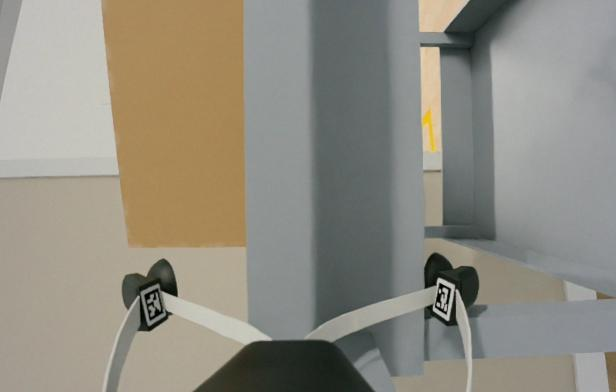

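Request:
move:
  r2: {"joints":{"gripper_m":0.01}}
  blocking: false
  cameras: []

Request:
wait:
  seconds: 3
  cameras: []

Request:
move:
  r2: {"base":{"translate_m":0.15,"strafe_m":-0.09},"pace":"slow","contact_limits":{"translate_m":0.6}}
  blocking: false
  cameras: []

Request:
wait:
  seconds: 4
  cameras: ["r2_head_camera","r1_head_right_camera"]

Scene clock: 912.80 s.
move: r2 moving
r1: as last shown
r1.lidar_m: 5.16 0.34 0.25 - 0.25 0.25 0.52 3.76 0.73 0.75 0.89 3.98
r1.motor_effort: lift_m=+19(19) arm_m=-4(4) wheel_0=-32(33) wheel_1=+32(32) wheel_2=+8(8)
r1.servo_current: wrist_yaw_rad=46(65) wrist_pitch_rad=52(52) wrist_roll_rad=46(52) gripper_m=46(46)
r1.contact_limits: strafe_m 1
r1.wrist_depth_mm: - 135 - - 370 237 175 / - 121 135 - 375 228 176 / - 124 157 - 382 243 177 / 108 135 208 - 382 231 178 / 213 - - - 387 233 179 / 1008 1205 193 1182 191 233 179 / 750 750 759 153 357 208 179
r2.base_odometry: x=-3.306 y=-1.345 heading=+2.826
r2.turned_by_wheels: +0.000
r2.turned_by_imu: +0.000
r2.base_tilt: forward=-0.7 right=+0.0
r2.lidar_m: 0.43 1.27 1.49 1.28 1.27 1.52 2.77 4.56 3.96 3.47 0.53 0.42
r2.base_status: not commanded
r2.joint_positions: lift_m=+0.673 arm_m=+0.000 wrist_yaw_rad=-0.003 wrist_pitch_rad=+0.004 wrist_roll_rad=+1.570 gripper_m=+0.117
r2.joint_status: gripper_m moving
r2.measured_speeds: all 0
r2.motor_effort: lift_m=+20(20) arm_m=+4(4) wheel_0=+6(6) wheel_1=+6(6) wheel_2=-10(10)
r2.servo_current: wrist_yaw_rad=46(52) wrist_pitch_rad=39(46) wrist_roll_rad=52(59) gripper_m=111(111)
r2.contact_limits: translate_m 0.3
r2.hand_pose: x=+0.4590 y=-0.0882 z=+0.8499 quat_wxyz=(+0.707, +0.707, +0.000, -0.002) (m; r2's base frame)
r2.wrist_depth_mm: - 413 410 206 207 768 - / - 424 424 207 207 809 - / - 442 439 147 208 798 - / - 452 452 208 207 809 - / - 462 147 208 208 - - / - 186 148 148 208 214 226 / - - - - 208 213 214
pictures: none
No camera images: "cameras" was empty.

Scene clock: 914.40 s.
earlier move: r2 done
r1.base_odometry: x=-1.870 y=-0.286 heading=-2.373
r1.turned_by_wheels: +0.000
r1.turned_by_imu: +0.000
r1.base_tilt: forward=-1.6 right=+1.3
r1.lidar_m: 5.16 0.33 0.25 - 0.25 0.25 0.53 3.75 0.76 0.74 0.88 3.98
r1.base_status: not commanded
r1.joint_positions: lift_m=+0.124 arm_m=+0.000 wrist_yaw_rad=+3.196 wrist_pitch_rad=+0.002 wrist_roll_rad=+0.000 gripper_m=+0.056
r1.joint_status: not commanded
r1.measured_speeds: all 0
r1.motor_effort: lift_m=+19(19) arm_m=-4(4) wheel_0=-33(33) wheel_1=+31(32) wheel_2=+8(8)
r1.servo_current: wrist_yaw_rad=46(72) wrist_pitch_rad=46(52) wrist_roll_rad=33(65) gripper_m=39(46)
r1.contact_limits: strafe_m 1
r1.hand_pose: x=-0.1218 y=+0.0717 z=+0.3019 quat_wxyz=(-0.027, -0.001, +0.000, +1.000) (m; r1's base frame)
r1.wrist_depth_mm: - 134 - - 368 237 175 / - 121 134 - 375 228 176 / - 124 157 - 379 243 177 / 109 135 208 - 382 232 179 / 213 - - - 387 232 179 / 1008 1205 193 1160 190 232 180 / 750 750 750 154 359 207 179
r2.base_odometry: x=-3.306 y=-1.345 heading=+2.826
r2.turned_by_wheels: +0.000
r2.turned_by_imu: +0.000
r2.base_tilt: forward=-0.7 right=+0.1
r2.lidar_m: 0.40 1.26 1.49 1.28 1.26 1.53 2.76 4.55 3.97 3.46 0.56 0.39
r2.base_status: not commanded
r2.joint_positions: lift_m=+0.673 arm_m=+0.000 wrist_yaw_rad=-0.002 wrist_pitch_rad=+0.012 wrist_roll_rad=+1.570 gripper_m=+0.012
r2.joint_status: all done
r2.measured_speeds: all 0
r2.motor_effort: lift_m=+21(21) arm_m=+4(4) wheel_0=+1(7) wheel_1=+3(6) wheel_2=-1(10)
r2.servo_current: wrist_yaw_rad=39(59) wrist_pitch_rad=72(72) wrist_roll_rad=52(59) gripper_m=195(423)
r2.contact_limits: translate_m 0.3
r2.hand_pose: x=+0.4590 y=-0.0881 z=+0.8475 quat_wxyz=(+0.707, +0.707, +0.003, -0.005) (m; r2's base frame)
r2.wrist_depth_mm: - 402 402 204 204 - - / - 418 415 203 206 798 - / - 430 143 204 205 809 - / - 442 445 204 206 809 - / - 455 144 206 206 - - / - 167 178 206 196 163 237 / - - - - - 215 -
wait: 1.60 of 3 s (r2 has come to rest)
pictures: none
No camera images: "cameras" was empty.

Scene clock: 914.90 s.
move: r2 moving
r1: as last shown
r1.lidar_m: 5.17 0.36 0.25 - 0.25 0.25 0.50 3.76 0.74 0.75 0.87 4.02
r1.motor_effort: lift_m=+19(19) arm_m=-3(4) wheel_0=-32(33) wheel_1=+32(32) wheel_2=+8(8)
r1.servo_current: wrist_yaw_rad=52(59) wrist_pitch_rad=33(46) wrist_roll_rad=46(59) gripper_m=46(46)
r1.contact_limits: strafe_m 1
r1.wrist_depth_mm: - 135 - - 373 237 174 / - 121 134 - 379 228 176 / - 124 157 - 384 242 176 / 108 135 208 - 387 232 178 / 213 - - - 389 232 179 / 991 1205 194 1182 191 233 180 / 759 750 741 153 357 208 179
r2.base_odometry: x=-3.315 y=-1.334 heading=+2.826
r2.turned_by_wheels: +0.000
r2.turned_by_imu: +0.000
r2.base_tilt: forward=-0.7 right=+0.0
r2.lidar_m: 0.42 1.27 1.48 1.29 1.30 1.55 2.79 4.55 3.97 3.44 0.53 0.36
r2.base_status: translate_m moving; strafe_m moving
r2.joint_positions: lift_m=+0.673 arm_m=+0.000 wrist_yaw_rad=-0.002 wrist_pitch_rad=+0.012 wrist_roll_rad=+1.570 gripper_m=+0.011
r2.joint_status: not commanded
r2.measured_speeds: translate_m=+0.048 strafe_m=-0.028 rotate_rad=+0.001 lift_m=+0.000 arm_m=+0.000 wrist_yaw_rad=+0.013 wrist_pitch_rad=+0.000 wrist_roll_rad=+0.000
r2.motor_effort: lift_m=+21(21) arm_m=+4(4) wheel_0=+13(14) wheel_1=-2(3) wheel_2=-14(14)
r2.servo_current: wrist_yaw_rad=52(59) wrist_pitch_rad=59(65) wrist_roll_rad=52(52) gripper_m=143(195)
r2.contact_limits: translate_m 0.6
r2.hand_pose: x=+0.4591 y=-0.0879 z=+0.8475 quat_wxyz=(+0.707, +0.707, +0.004, -0.005) (m; r2's base frame)
r2.wrist_depth_mm: - 397 136 196 198 - - / - 407 410 197 198 798 - / - 421 421 198 200 809 - / - 439 436 199 200 809 - / - 452 138 199 200 - - / - 167 139 200 201 165 1025 / - - - - 142 210 -
pictures: none
No camera images: "cameras" was empty.

Scene clock: 917.30 s.
earlier move: r2 done
r1.base_odometry: x=-1.870 y=-0.286 heading=-2.373
r1.turned_by_wheels: +0.000
r1.turned_by_imu: +0.000
r1.base_tilt: forward=-1.5 right=+1.2
r1.lidar_m: 5.16 0.35 0.25 - 0.25 0.25 0.52 3.76 0.75 0.71 1.16 4.00
r1.base_status: not commanded
r1.joint_positions: lift_m=+0.124 arm_m=+0.000 wrist_yaw_rad=+3.196 wrist_pitch_rad=+0.002 wrist_roll_rad=+0.000 gripper_m=+0.056
r1.joint_status: not commanded
r1.measured_speeds: all 0
r1.motor_effort: lift_m=+19(19) arm_m=-4(4) wheel_0=-33(33) wheel_1=+31(32) wheel_2=+8(8)
r1.servo_current: wrist_yaw_rad=78(78) wrist_pitch_rad=46(52) wrist_roll_rad=39(72) gripper_m=33(52)
r1.contact_limits: strafe_m 1
r1.hand_pose: x=-0.1218 y=+0.0717 z=+0.3019 quat_wxyz=(-0.027, -0.001, +0.000, +1.000) (m; r1's base frame)
r1.wrist_depth_mm: - 134 - - 368 237 174 / - 121 135 - 377 228 176 / - 124 157 - 382 242 177 / 108 135 208 - 384 232 179 / 213 - - - 389 231 179 / 1008 1182 194 1182 190 233 180 / 750 750 750 153 357 208 179
r2.base_odometry: x=-3.421 y=-1.213 heading=+2.826
r2.turned_by_wheels: +0.000
r2.turned_by_imu: +0.002
r2.base_tilt: forward=-0.6 right=+0.0
r2.lidar_m: 0.43 1.14 1.35 1.41 1.40 1.68 3.06 4.69 3.84 3.34 0.60 0.42
r2.base_status: done
r2.joint_positions: lift_m=+0.673 arm_m=+0.000 wrist_yaw_rad=+0.005 wrist_pitch_rad=+0.012 wrist_roll_rad=+1.570 gripper_m=+0.011
r2.joint_status: not commanded
r2.measured_speeds: all 0
r2.motor_effort: lift_m=+21(22) arm_m=+4(4) wheel_0=+8(19) wheel_1=-4(5) wheel_2=-2(15)
r2.servo_current: wrist_yaw_rad=52(59) wrist_pitch_rad=65(72) wrist_roll_rad=59(59) gripper_m=137(195)
r2.contact_limits: translate_m 0.6
r2.hand_pose: x=+0.4597 y=-0.0859 z=+0.8475 quat_wxyz=(+0.707, +0.707, +0.006, -0.002) (m; r2's base frame)
r2.wrist_depth_mm: - 430 433 224 228 661 - / - 433 433 218 221 - - / - 439 445 213 216 809 - / - 442 449 210 211 820 - / - 449 449 206 208 - - / - 166 179 202 194 165 - / - - - - 198 208 -
wait: 2.40 of 4 s (r2 has come to rest)
pictures: r1_head_right_camera, r2_head_camera
Images, in order (width x height): r1_head_right_camera 420x672, r2_head_camera 420x560.

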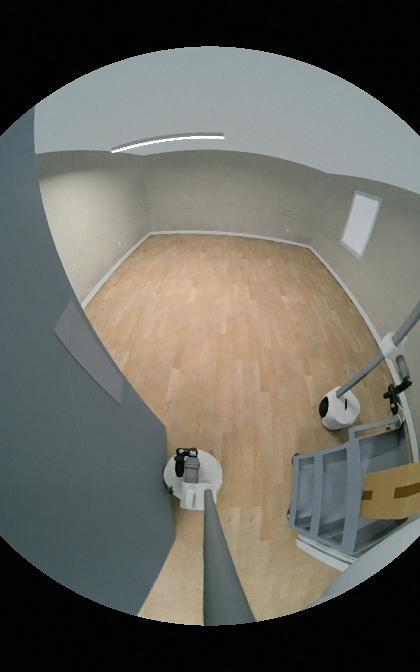

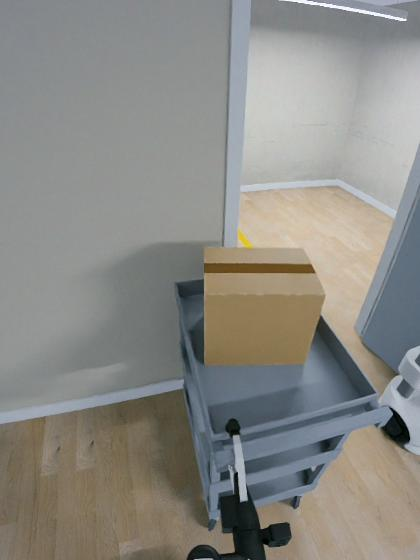

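Request:
move:
  r2: {"joints":{"gripper_m":0.13}}
  blocking: false
  cameras: []

Request:
wait:
  seconds: 2
  cameras: []

Request:
move:
  r2: {"base":{"translate_m":-0.17}}
  blocking: false
  cameras: []

Request:
wait:
  seconds: 3
  cameras: []

Request:
move:
  r2: {"base":{"strafe_m":0.8},"joints":{"gripper_m":-0.02,"lift_m":0.657}}
  blocking: false
  cameras: []

Request:
wait:
  seconds: 6
  cameras: []

Request:
wait:
  seconds: 1
  cameras: []

Request:
move:
  r2: {"base":{"rotate_rad":-1.29}}
  blocking: false
  cameras: []

Request:
wait:
  seconds: 4
  cameras: ["r2_head_camera"]

Scene clock: 938.23 s.
move: r2 moving
r1: as last shown
r1.base_tilt: forward=-1.6 right=+1.3
r1.lidar_m: 5.18 0.35 0.25 - 0.25 0.25 0.50 3.73 0.73 0.72 1.16 4.02
r1.motor_effort: lift_m=+19(19) arm_m=-3(4) wheel_0=-32(33) wheel_1=+32(32) wheel_2=+8(8)
r1.servo_current: wrist_yaw_rad=46(59) wrist_pitch_rad=39(52) wrist_roll_rad=59(72) gripper_m=46(46)
r1.contact_limits: strafe_m 1
r1.wrist_depth_mm: - 134 - - 368 236 174 / - 121 134 - 375 228 175 / - 124 157 - 379 242 177 / 108 135 208 - 387 231 179 / 213 - - - 387 232 179 / 991 1229 194 1205 191 233 180 / 750 768 750 153 359 207 179
r2.base_odometry: x=-3.421 y=-1.213 heading=+2.826
r2.turned_by_wheels: +0.000
r2.turned_by_imu: +0.000
r2.base_tilt: forward=-0.6 right=+0.0
r2.lidar_m: 0.44 1.15 1.37 1.40 1.41 1.69 3.06 4.68 3.82 3.35 0.64 0.43
r2.base_status: not commanded
r2.joint_positions: lift_m=+0.673 arm_m=+0.000 wrist_yaw_rad=+0.005 wrist_pitch_rad=+0.012 wrist_roll_rad=+1.570 gripper_m=+0.030
r2.joint_status: gripper_m moving
r2.measured_speeds: all 0
r2.motor_effort: lift_m=+21(21) arm_m=+4(4) wheel_0=+9(9) wheel_1=-3(4) wheel_2=-2(3)
r2.servo_current: wrist_yaw_rad=46(59) wrist_pitch_rad=59(72) wrist_roll_rad=39(59) gripper_m=78(143)
r2.contact_limits: translate_m 0.6
r2.hand_pose: x=+0.4597 y=-0.0859 z=+0.8475 quat_wxyz=(+0.707, +0.707, +0.006, -0.002) (m; r2's base frame)
r2.wrist_depth_mm: - - 442 230 - 668 - / - 439 442 226 228 - - / - 449 445 220 221 - - / - 452 452 214 217 820 - / - 452 455 211 212 - - / - 164 154 205 195 169 - / - - - - 210 211 -
pictures: none
No camera images: "cameras" was empty.

Scene clock: 939.80 s.
earlier move: r2 done
r1.base_odometry: x=-1.870 y=-0.286 heading=-2.373
r1.turned_by_wheels: +0.000
r1.turned_by_imu: +0.000
r1.base_tilt: forward=-1.6 right=+1.3
r1.lidar_m: 5.17 0.33 0.25 - 0.25 0.25 0.50 3.75 0.74 0.70 1.15 4.00
r1.base_status: not commanded
r1.joint_positions: lift_m=+0.124 arm_m=+0.000 wrist_yaw_rad=+3.196 wrist_pitch_rad=+0.002 wrist_roll_rad=+0.000 gripper_m=+0.056
r1.joint_status: not commanded
r1.measured_speeds: all 0
r1.motor_effort: lift_m=+19(19) arm_m=-4(4) wheel_0=-32(33) wheel_1=+31(32) wheel_2=+8(8)
r1.servo_current: wrist_yaw_rad=59(59) wrist_pitch_rad=52(52) wrist_roll_rad=46(72) gripper_m=46(46)
r1.contact_limits: strafe_m 1
r1.hand_pose: x=-0.1218 y=+0.0717 z=+0.3019 quat_wxyz=(-0.027, -0.001, +0.000, +1.000) (m; r1's base frame)
r1.wrist_depth_mm: - 135 - - 373 236 175 / - 121 135 - 377 228 176 / - 124 157 - 379 243 177 / 108 135 208 - 384 231 179 / 213 - - - 387 232 179 / 991 1229 194 1160 191 233 180 / 741 750 750 153 359 208 178
r2.base_odometry: x=-3.421 y=-1.213 heading=+2.826
r2.turned_by_wheels: +0.000
r2.turned_by_imu: +0.000
r2.base_tilt: forward=-0.7 right=+0.1
r2.lidar_m: 0.44 1.13 1.38 1.41 1.41 1.67 3.06 4.67 3.83 3.34 0.68 0.43
r2.base_status: not commanded
r2.joint_positions: lift_m=+0.673 arm_m=+0.000 wrist_yaw_rad=+0.001 wrist_pitch_rad=+0.009 wrist_roll_rad=+1.570 gripper_m=+0.130
r2.joint_status: all done
r2.measured_speeds: all 0
r2.motor_effort: lift_m=+21(21) arm_m=+4(4) wheel_0=+5(9) wheel_1=-4(4) wheel_2=-2(3)
r2.servo_current: wrist_yaw_rad=59(59) wrist_pitch_rad=52(72) wrist_roll_rad=39(59) gripper_m=52(143)
r2.contact_limits: translate_m 0.6
r2.hand_pose: x=+0.4593 y=-0.0872 z=+0.8483 quat_wxyz=(+0.707, +0.707, +0.003, -0.003) (m; r2's base frame)
r2.wrist_depth_mm: - - - 270 278 699 - / - 488 488 260 267 809 - / - 488 488 252 257 891 - / - 488 492 245 248 - - / - 488 492 237 238 809 - / - 186 176 177 194 236 239 / - - - - - - -
wait: 1.57 of 2 s (r2 has come to rest)
pictures: none
No camera images: "cameras" was empty.

Scene clock: 940.30 s.
move: r2 moving
r1: as last shown
r1.lidar_m: 5.16 0.34 0.25 - 0.25 0.26 0.51 3.76 0.72 0.70 1.18 4.01
r1.servo_current: wrist_yaw_rad=52(59) wrist_pitch_rad=39(52) wrist_roll_rad=46(65) gripper_m=39(46)
r1.contact_limits: strafe_m 1
r1.wrist_depth_mm: - 134 - - 368 237 174 / - 121 134 - 377 229 176 / - 124 157 - 379 242 177 / 109 135 208 - 387 231 178 / 213 - - - 387 232 179 / 976 1182 195 1205 191 234 180 / 759 750 759 153 359 208 179
r2.base_odometry: x=-3.391 y=-1.222 heading=+2.826
r2.turned_by_wheels: +0.000
r2.turned_by_imu: +0.000
r2.base_tilt: forward=-0.7 right=+0.1
r2.lidar_m: 0.47 1.18 1.41 1.39 1.40 1.65 3.04 4.65 3.81 3.34 1.24 0.47
r2.base_status: translate_m moving
r2.joint_positions: lift_m=+0.673 arm_m=+0.000 wrist_yaw_rad=+0.001 wrist_pitch_rad=+0.009 wrist_roll_rad=+1.570 gripper_m=+0.130
r2.joint_status: not commanded
r2.measured_speeds: translate_m=-0.120 strafe_m=+0.000 rotate_rad=-0.003 lift_m=+0.000 arm_m=+0.000 wrist_yaw_rad=+0.000 wrist_pitch_rad=+0.000 wrist_roll_rad=+0.000
r2.motor_effort: lift_m=+21(21) arm_m=+4(4) wheel_0=-4(10) wheel_1=-7(8) wheel_2=+11(12)
r2.servo_current: wrist_yaw_rad=52(59) wrist_pitch_rad=52(59) wrist_roll_rad=33(59) gripper_m=52(59)
r2.hand_pose: x=+0.4593 y=-0.0872 z=+0.8483 quat_wxyz=(+0.707, +0.707, +0.003, -0.003) (m; r2's base frame)
r2.wrist_depth_mm: - - - 296 - 691 - / - - 512 285 820 842 - / - - 512 277 282 - - / - 508 517 267 273 878 - / - 517 512 262 263 - - / - 186 188 200 195 262 264 / - - - - - - -
pictures: none
No camera images: "cameras" was empty.

Scene clock: 941.73 s.
earlier move: r2 done
r1.base_odometry: x=-1.870 y=-0.286 heading=-2.373
r1.turned_by_wheels: +0.000
r1.turned_by_imu: +0.000
r1.base_tilt: forward=-1.6 right=+1.2
r1.lidar_m: 5.17 0.34 0.25 - 0.25 0.25 0.52 3.75 0.73 0.69 1.25 4.02
r1.base_status: not commanded
r1.joint_positions: lift_m=+0.124 arm_m=+0.000 wrist_yaw_rad=+3.196 wrist_pitch_rad=+0.002 wrist_roll_rad=+0.000 gripper_m=+0.056
r1.joint_status: not commanded
r1.measured_speeds: all 0
r1.motor_effort: lift_m=+19(19) arm_m=-3(4) wheel_0=-32(33) wheel_1=+31(32) wheel_2=+8(8)
r1.servo_current: wrist_yaw_rad=52(72) wrist_pitch_rad=46(52) wrist_roll_rad=39(65) gripper_m=39(46)
r1.contact_limits: strafe_m 1
r1.hand_pose: x=-0.1218 y=+0.0717 z=+0.3019 quat_wxyz=(-0.027, -0.001, +0.000, +1.000) (m; r1's base frame)
r1.wrist_depth_mm: - 134 - - 373 237 175 / - 121 135 - 377 229 176 / - 124 157 - 379 242 177 / 109 135 207 - 382 231 179 / 213 - - - 387 232 179 / 1025 1229 193 1182 191 232 179 / 750 759 750 153 359 208 179
r2.base_odometry: x=-3.259 y=-1.265 heading=+2.826
r2.turned_by_wheels: +0.000
r2.turned_by_imu: +0.000
r2.base_tilt: forward=-0.7 right=+0.0
r2.lidar_m: 0.56 1.31 1.51 1.36 1.36 1.60 2.97 4.51 3.85 3.37 1.32 0.63
r2.base_status: done
r2.joint_positions: lift_m=+0.673 arm_m=+0.000 wrist_yaw_rad=+0.001 wrist_pitch_rad=+0.009 wrist_roll_rad=+1.570 gripper_m=+0.130
r2.joint_status: not commanded
r2.measured_speeds: all 0
r2.motor_effort: lift_m=+21(21) arm_m=+4(4) wheel_0=-4(10) wheel_1=-4(9) wheel_2=+4(13)
r2.servo_current: wrist_yaw_rad=39(59) wrist_pitch_rad=52(65) wrist_roll_rad=46(59) gripper_m=46(59)
r2.hand_pose: x=+0.4593 y=-0.0872 z=+0.8484 quat_wxyz=(+0.707, +0.707, +0.003, -0.003) (m; r2's base frame)
r2.wrist_depth_mm: - - - 452 - 723 459 / - - 654 436 - - 445 / - - 654 424 1060 - 430 / - - 654 413 1025 - 418 / - - 654 347 404 407 407 / - 186 187 157 189 - 1060 / - - - - - - -
wait: 1.43 of 3 s (r2 has come to rest)
pictures: none
No camera images: "cameras" was empty.

Scene clock: 942.23 s.
move: r2 moving
r1: as last shown
r1.base_tilt: forward=-1.6 right=+1.3
r1.lidar_m: 5.18 0.34 0.25 - 0.25 0.25 0.50 3.75 0.72 0.70 1.26 4.00
r1.motor_effort: lift_m=+19(19) arm_m=-4(4) wheel_0=-33(33) wheel_1=+31(32) wheel_2=+8(8)
r1.servo_current: wrist_yaw_rad=46(72) wrist_pitch_rad=46(46) wrist_roll_rad=26(59) gripper_m=39(46)
r1.contact_limits: strafe_m 1
r1.wrist_depth_mm: - 134 - - 370 237 175 / - 121 135 - 379 229 176 / - 124 157 - 384 241 177 / 108 135 208 - 384 231 179 / 213 - - - 387 233 179 / 1008 1205 193 1182 191 233 179 / 759 759 750 154 357 208 179
r2.base_odometry: x=-3.270 y=-1.300 heading=+2.826
r2.turned_by_wheels: +0.000
r2.turned_by_imu: +0.000
r2.base_tilt: forward=-0.7 right=+0.1
r2.lidar_m: 0.55 1.29 1.54 1.33 1.35 1.58 2.90 4.50 3.88 3.41 1.36 0.61
r2.base_status: strafe_m moving
r2.joint_positions: lift_m=+0.657 arm_m=+0.000 wrist_yaw_rad=+0.001 wrist_pitch_rad=+0.009 wrist_roll_rad=+1.570 gripper_m=+0.117
r2.joint_status: lift_m moving; gripper_m moving
r2.measured_speeds: translate_m=+0.000 strafe_m=+0.140 rotate_rad=+0.001 lift_m=+0.000 arm_m=+0.000 wrist_yaw_rad=+0.000 wrist_pitch_rad=+0.000 wrist_roll_rad=+0.000
r2.motor_effort: lift_m=+14(23) arm_m=+4(4) wheel_0=-6(14) wheel_1=+11(12) wheel_2=-1(4)
r2.servo_current: wrist_yaw_rad=39(52) wrist_pitch_rad=52(52) wrist_roll_rad=46(52) gripper_m=104(104)
r2.hand_pose: x=+0.4593 y=-0.0872 z=+0.8330 quat_wxyz=(+0.707, +0.707, +0.003, -0.003) (m; r2's base frame)
r2.wrist_depth_mm: - - - 445 - 723 452 / - - 654 430 - - 439 / - - 647 415 - - 418 / - - 654 407 1008 - 410 / - - 661 342 402 407 418 / - 186 190 - 186 - 1060 / - - - - - - -
pictures: none
No camera images: "cameras" was empty.

Scene clock: 945.73 s.
earlier move: r2 done
r1.base_odometry: x=-1.870 y=-0.286 heading=-2.373
r1.turned_by_wheels: +0.000
r1.turned_by_imu: +0.000
r1.base_tilt: forward=-1.6 right=+1.3
r1.lidar_m: 5.15 0.32 0.25 - 0.25 0.25 0.51 3.75 0.72 0.69 2.06 3.96
r1.base_status: not commanded
r1.joint_positions: lift_m=+0.124 arm_m=+0.000 wrist_yaw_rad=+3.196 wrist_pitch_rad=+0.002 wrist_roll_rad=+0.000 gripper_m=+0.056
r1.joint_status: not commanded
r1.measured_speeds: all 0
r1.motor_effort: lift_m=+19(19) arm_m=-4(4) wheel_0=-32(33) wheel_1=+31(32) wheel_2=+8(8)
r1.servo_current: wrist_yaw_rad=52(78) wrist_pitch_rad=33(52) wrist_roll_rad=59(72) gripper_m=39(52)
r1.contact_limits: strafe_m 1
r1.hand_pose: x=-0.1218 y=+0.0717 z=+0.3019 quat_wxyz=(-0.027, -0.001, +0.000, +1.000) (m; r1's base frame)
r1.wrist_depth_mm: - 134 - - 370 237 175 / - 121 135 - 375 229 176 / - 124 157 - 379 242 177 / 108 135 208 - 387 231 178 / 213 - - - 389 232 180 / 991 1205 193 1182 191 233 179 / 759 741 759 153 359 208 180
r2.base_odometry: x=-3.508 y=-2.026 heading=+2.826
r2.turned_by_wheels: +0.000
r2.turned_by_imu: +0.000
r2.base_tilt: forward=-0.7 right=+0.1
r2.lidar_m: 1.13 1.12 0.69 0.58 0.58 0.71 1.30 4.70 4.73 4.13 1.02 1.14
r2.base_status: done
r2.joint_positions: lift_m=+0.657 arm_m=+0.000 wrist_yaw_rad=+0.001 wrist_pitch_rad=+0.009 wrist_roll_rad=+1.570 gripper_m=-0.019
r2.joint_status: all done
r2.measured_speeds: all 0
r2.motor_effort: lift_m=+14(23) arm_m=+4(4) wheel_0=-1(14) wheel_1=+2(13) wheel_2=+0(4)
r2.servo_current: wrist_yaw_rad=46(65) wrist_pitch_rad=52(59) wrist_roll_rad=52(65) gripper_m=98(176)
r2.hand_pose: x=+0.4593 y=-0.0872 z=+0.8330 quat_wxyz=(+0.707, +0.707, +0.003, -0.003) (m; r2's base frame)
r2.wrist_depth_mm: - - - - - - 1060 / - - - - - - 1008 / - - - - - - 976 / - - - - - - 976 / - - - - - - - / - - 181 200 170 - - / - - - - - - -
wait: 3.50 of 6 s (r2 has come to rest)
pictures: none
No camera images: "cameras" was empty.

Scene clock: 946.73 s.
r1.base_odometry: x=-1.870 y=-0.286 heading=-2.373
r1.turned_by_wheels: +0.000
r1.turned_by_imu: +0.000
r1.base_tilt: forward=-1.6 right=+1.3
r1.lidar_m: 5.16 0.34 0.25 - 0.25 0.25 0.54 3.73 0.73 0.71 2.06 4.00
r1.base_status: not commanded
r1.joint_positions: lift_m=+0.124 arm_m=+0.000 wrist_yaw_rad=+3.196 wrist_pitch_rad=+0.002 wrist_roll_rad=+0.000 gripper_m=+0.056
r1.joint_status: not commanded
r1.measured_speeds: all 0
r1.motor_effort: lift_m=+19(19) arm_m=-4(4) wheel_0=-32(33) wheel_1=+31(32) wheel_2=+8(8)
r1.servo_current: wrist_yaw_rad=26(78) wrist_pitch_rad=39(52) wrist_roll_rad=52(72) gripper_m=39(52)
r1.contact_limits: strafe_m 1
r1.hand_pose: x=-0.1218 y=+0.0717 z=+0.3019 quat_wxyz=(-0.027, -0.001, +0.000, +1.000) (m; r1's base frame)
r1.wrist_depth_mm: - 135 - - 370 237 175 / - 121 135 - 377 229 176 / - 124 157 - 379 243 177 / 109 135 208 - 384 232 178 / 212 - - - 387 233 179 / 1008 1182 194 1182 191 233 179 / 750 759 750 153 357 208 179
r2.base_odometry: x=-3.508 y=-2.026 heading=+2.826
r2.turned_by_wheels: +0.000
r2.turned_by_imu: +0.000
r2.base_tilt: forward=-0.7 right=+0.1
r2.lidar_m: 1.12 1.12 0.67 0.58 0.59 0.73 1.29 4.71 4.76 4.15 1.01 1.11
r2.base_status: done
r2.joint_positions: lift_m=+0.657 arm_m=+0.000 wrist_yaw_rad=+0.001 wrist_pitch_rad=+0.009 wrist_roll_rad=+1.570 gripper_m=-0.019
r2.joint_status: all done
r2.measured_speeds: all 0
r2.motor_effort: lift_m=+14(23) arm_m=+4(4) wheel_0=-2(14) wheel_1=+2(13) wheel_2=+0(4)
r2.servo_current: wrist_yaw_rad=59(65) wrist_pitch_rad=52(59) wrist_roll_rad=39(65) gripper_m=98(176)
r2.hand_pose: x=+0.4593 y=-0.0872 z=+0.8330 quat_wxyz=(+0.707, +0.707, +0.003, -0.003) (m; r2's base frame)
r2.wrist_depth_mm: - - - - - - 1060 / - - - - - - 1025 / - - - - - - 976 / - - - - - - 960 / - - - - - - - / - - 181 200 169 - - / - - - - - - -
wait: 1.00 s; at rest by 0.27 s
pictures: none
No camera images: "cameras" was empty.

Scene clock: 947.23 s.
move: r2 moving
r1: as last shown
r1.lidar_m: 5.15 0.31 0.25 - 0.25 0.25 0.52 3.73 0.75 0.70 2.07 4.01
r1.motor_effort: lift_m=+19(19) arm_m=-3(4) wheel_0=-33(33) wheel_1=+31(32) wheel_2=+8(8)
r1.servo_current: wrist_yaw_rad=39(59) wrist_pitch_rad=39(46) wrist_roll_rad=33(59) gripper_m=39(46)
r1.contact_limits: strafe_m 1
r1.wrist_depth_mm: - 135 - - 370 237 175 / - 121 134 - 375 228 176 / - 124 157 - 382 243 177 / 108 135 208 - 384 231 178 / 213 - - - 387 230 179 / 991 1229 193 1205 191 233 179 / 750 759 768 153 357 208 179
r2.base_odometry: x=-3.508 y=-2.026 heading=+2.573
r2.turned_by_wheels: -0.252
r2.turned_by_imu: -0.245
r2.base_tilt: forward=-0.7 right=+0.1
r2.lidar_m: 1.17 1.11 0.81 0.61 0.57 0.63 0.90 2.89 4.91 4.27 1.20 1.04
r2.base_status: rotate_rad moving
r2.joint_positions: lift_m=+0.657 arm_m=+0.000 wrist_yaw_rad=+0.001 wrist_pitch_rad=+0.009 wrist_roll_rad=+1.570 gripper_m=-0.019
r2.joint_status: not commanded
r2.measured_speeds: translate_m=+0.000 strafe_m=+0.001 rotate_rad=-0.975 lift_m=+0.000 arm_m=+0.000 wrist_yaw_rad=+0.000 wrist_pitch_rad=+0.000 wrist_roll_rad=+0.000
r2.motor_effort: lift_m=+14(15) arm_m=+4(4) wheel_0=+9(10) wheel_1=+9(10) wheel_2=+9(11)
r2.servo_current: wrist_yaw_rad=46(59) wrist_pitch_rad=46(59) wrist_roll_rad=46(59) gripper_m=98(104)
r2.hand_pose: x=+0.4593 y=-0.0872 z=+0.8330 quat_wxyz=(+0.707, +0.707, +0.003, -0.003) (m; r2's base frame)
r2.wrist_depth_mm: - - 1008 931 - 1229 - / - - - 991 - - 1042 / - - - - - - 1078 / - - - - - - 1078 / - - - - - - 1008 / - - 181 200 169 - 960 / - - - - - - -
pictures: none
No camera images: "cameras" was empty.

Scene clock: 948.63 s.
earlier move: r2 done
r1.base_odometry: x=-1.870 y=-0.286 heading=-2.373
r1.turned_by_wheels: +0.000
r1.turned_by_imu: +0.000
r1.base_tilt: forward=-1.6 right=+1.3
r1.lidar_m: 5.17 0.34 0.25 - 0.25 0.25 0.52 3.76 0.72 0.68 1.80 4.02
r1.base_status: not commanded
r1.joint_positions: lift_m=+0.124 arm_m=+0.000 wrist_yaw_rad=+3.196 wrist_pitch_rad=+0.002 wrist_roll_rad=+0.000 gripper_m=+0.056
r1.joint_status: not commanded
r1.measured_speeds: all 0
r1.motor_effort: lift_m=+19(19) arm_m=-4(4) wheel_0=-33(33) wheel_1=+32(32) wheel_2=+8(8)
r1.servo_current: wrist_yaw_rad=39(72) wrist_pitch_rad=46(46) wrist_roll_rad=52(65) gripper_m=46(46)
r1.contact_limits: strafe_m 1
r1.hand_pose: x=-0.1218 y=+0.0717 z=+0.3019 quat_wxyz=(-0.027, -0.001, +0.000, +1.000) (m; r1's base frame)
r1.wrist_depth_mm: - 134 - - 368 237 175 / - 121 135 - 377 228 176 / - 124 157 - 382 242 177 / 108 135 208 - 384 231 178 / 213 - - - 389 233 179 / 1008 1229 193 1182 191 232 179 / 741 750 759 153 359 209 179
r2.base_odometry: x=-3.508 y=-2.026 heading=+1.536
r2.turned_by_wheels: -1.037
r2.turned_by_imu: -1.009
r2.base_tilt: forward=-0.6 right=+0.0
r2.lidar_m: 1.15 1.02 1.15 1.11 0.81 0.58 0.58 0.62 0.89 2.89 4.94 4.26
r2.base_status: done
r2.joint_positions: lift_m=+0.657 arm_m=+0.000 wrist_yaw_rad=+0.001 wrist_pitch_rad=+0.009 wrist_roll_rad=+1.570 gripper_m=-0.019
r2.joint_status: not commanded
r2.measured_speeds: all 0
r2.motor_effort: lift_m=+14(15) arm_m=+4(4) wheel_0=+3(10) wheel_1=+2(11) wheel_2=+5(11)
r2.servo_current: wrist_yaw_rad=39(59) wrist_pitch_rad=52(59) wrist_roll_rad=46(59) gripper_m=104(104)
r2.hand_pose: x=+0.4593 y=-0.0872 z=+0.8330 quat_wxyz=(+0.707, +0.707, +0.003, -0.003) (m; r2's base frame)
r2.wrist_depth_mm: - - - - - 1618 1118 / - - - - - 1618 1138 / - - - - - 1618 1138 / - - - - - 1661 1160 / - - - - - 1661 1160 / - - 185 202 180 1576 1160 / - - - - - 1098 1078
wait: 1.40 of 4 s (r2 has come to rest)
pictures: r2_head_camera
Images, in order (width x height): r2_head_camera 420x560.

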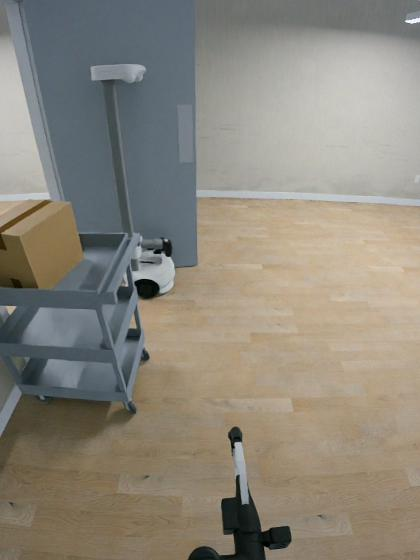

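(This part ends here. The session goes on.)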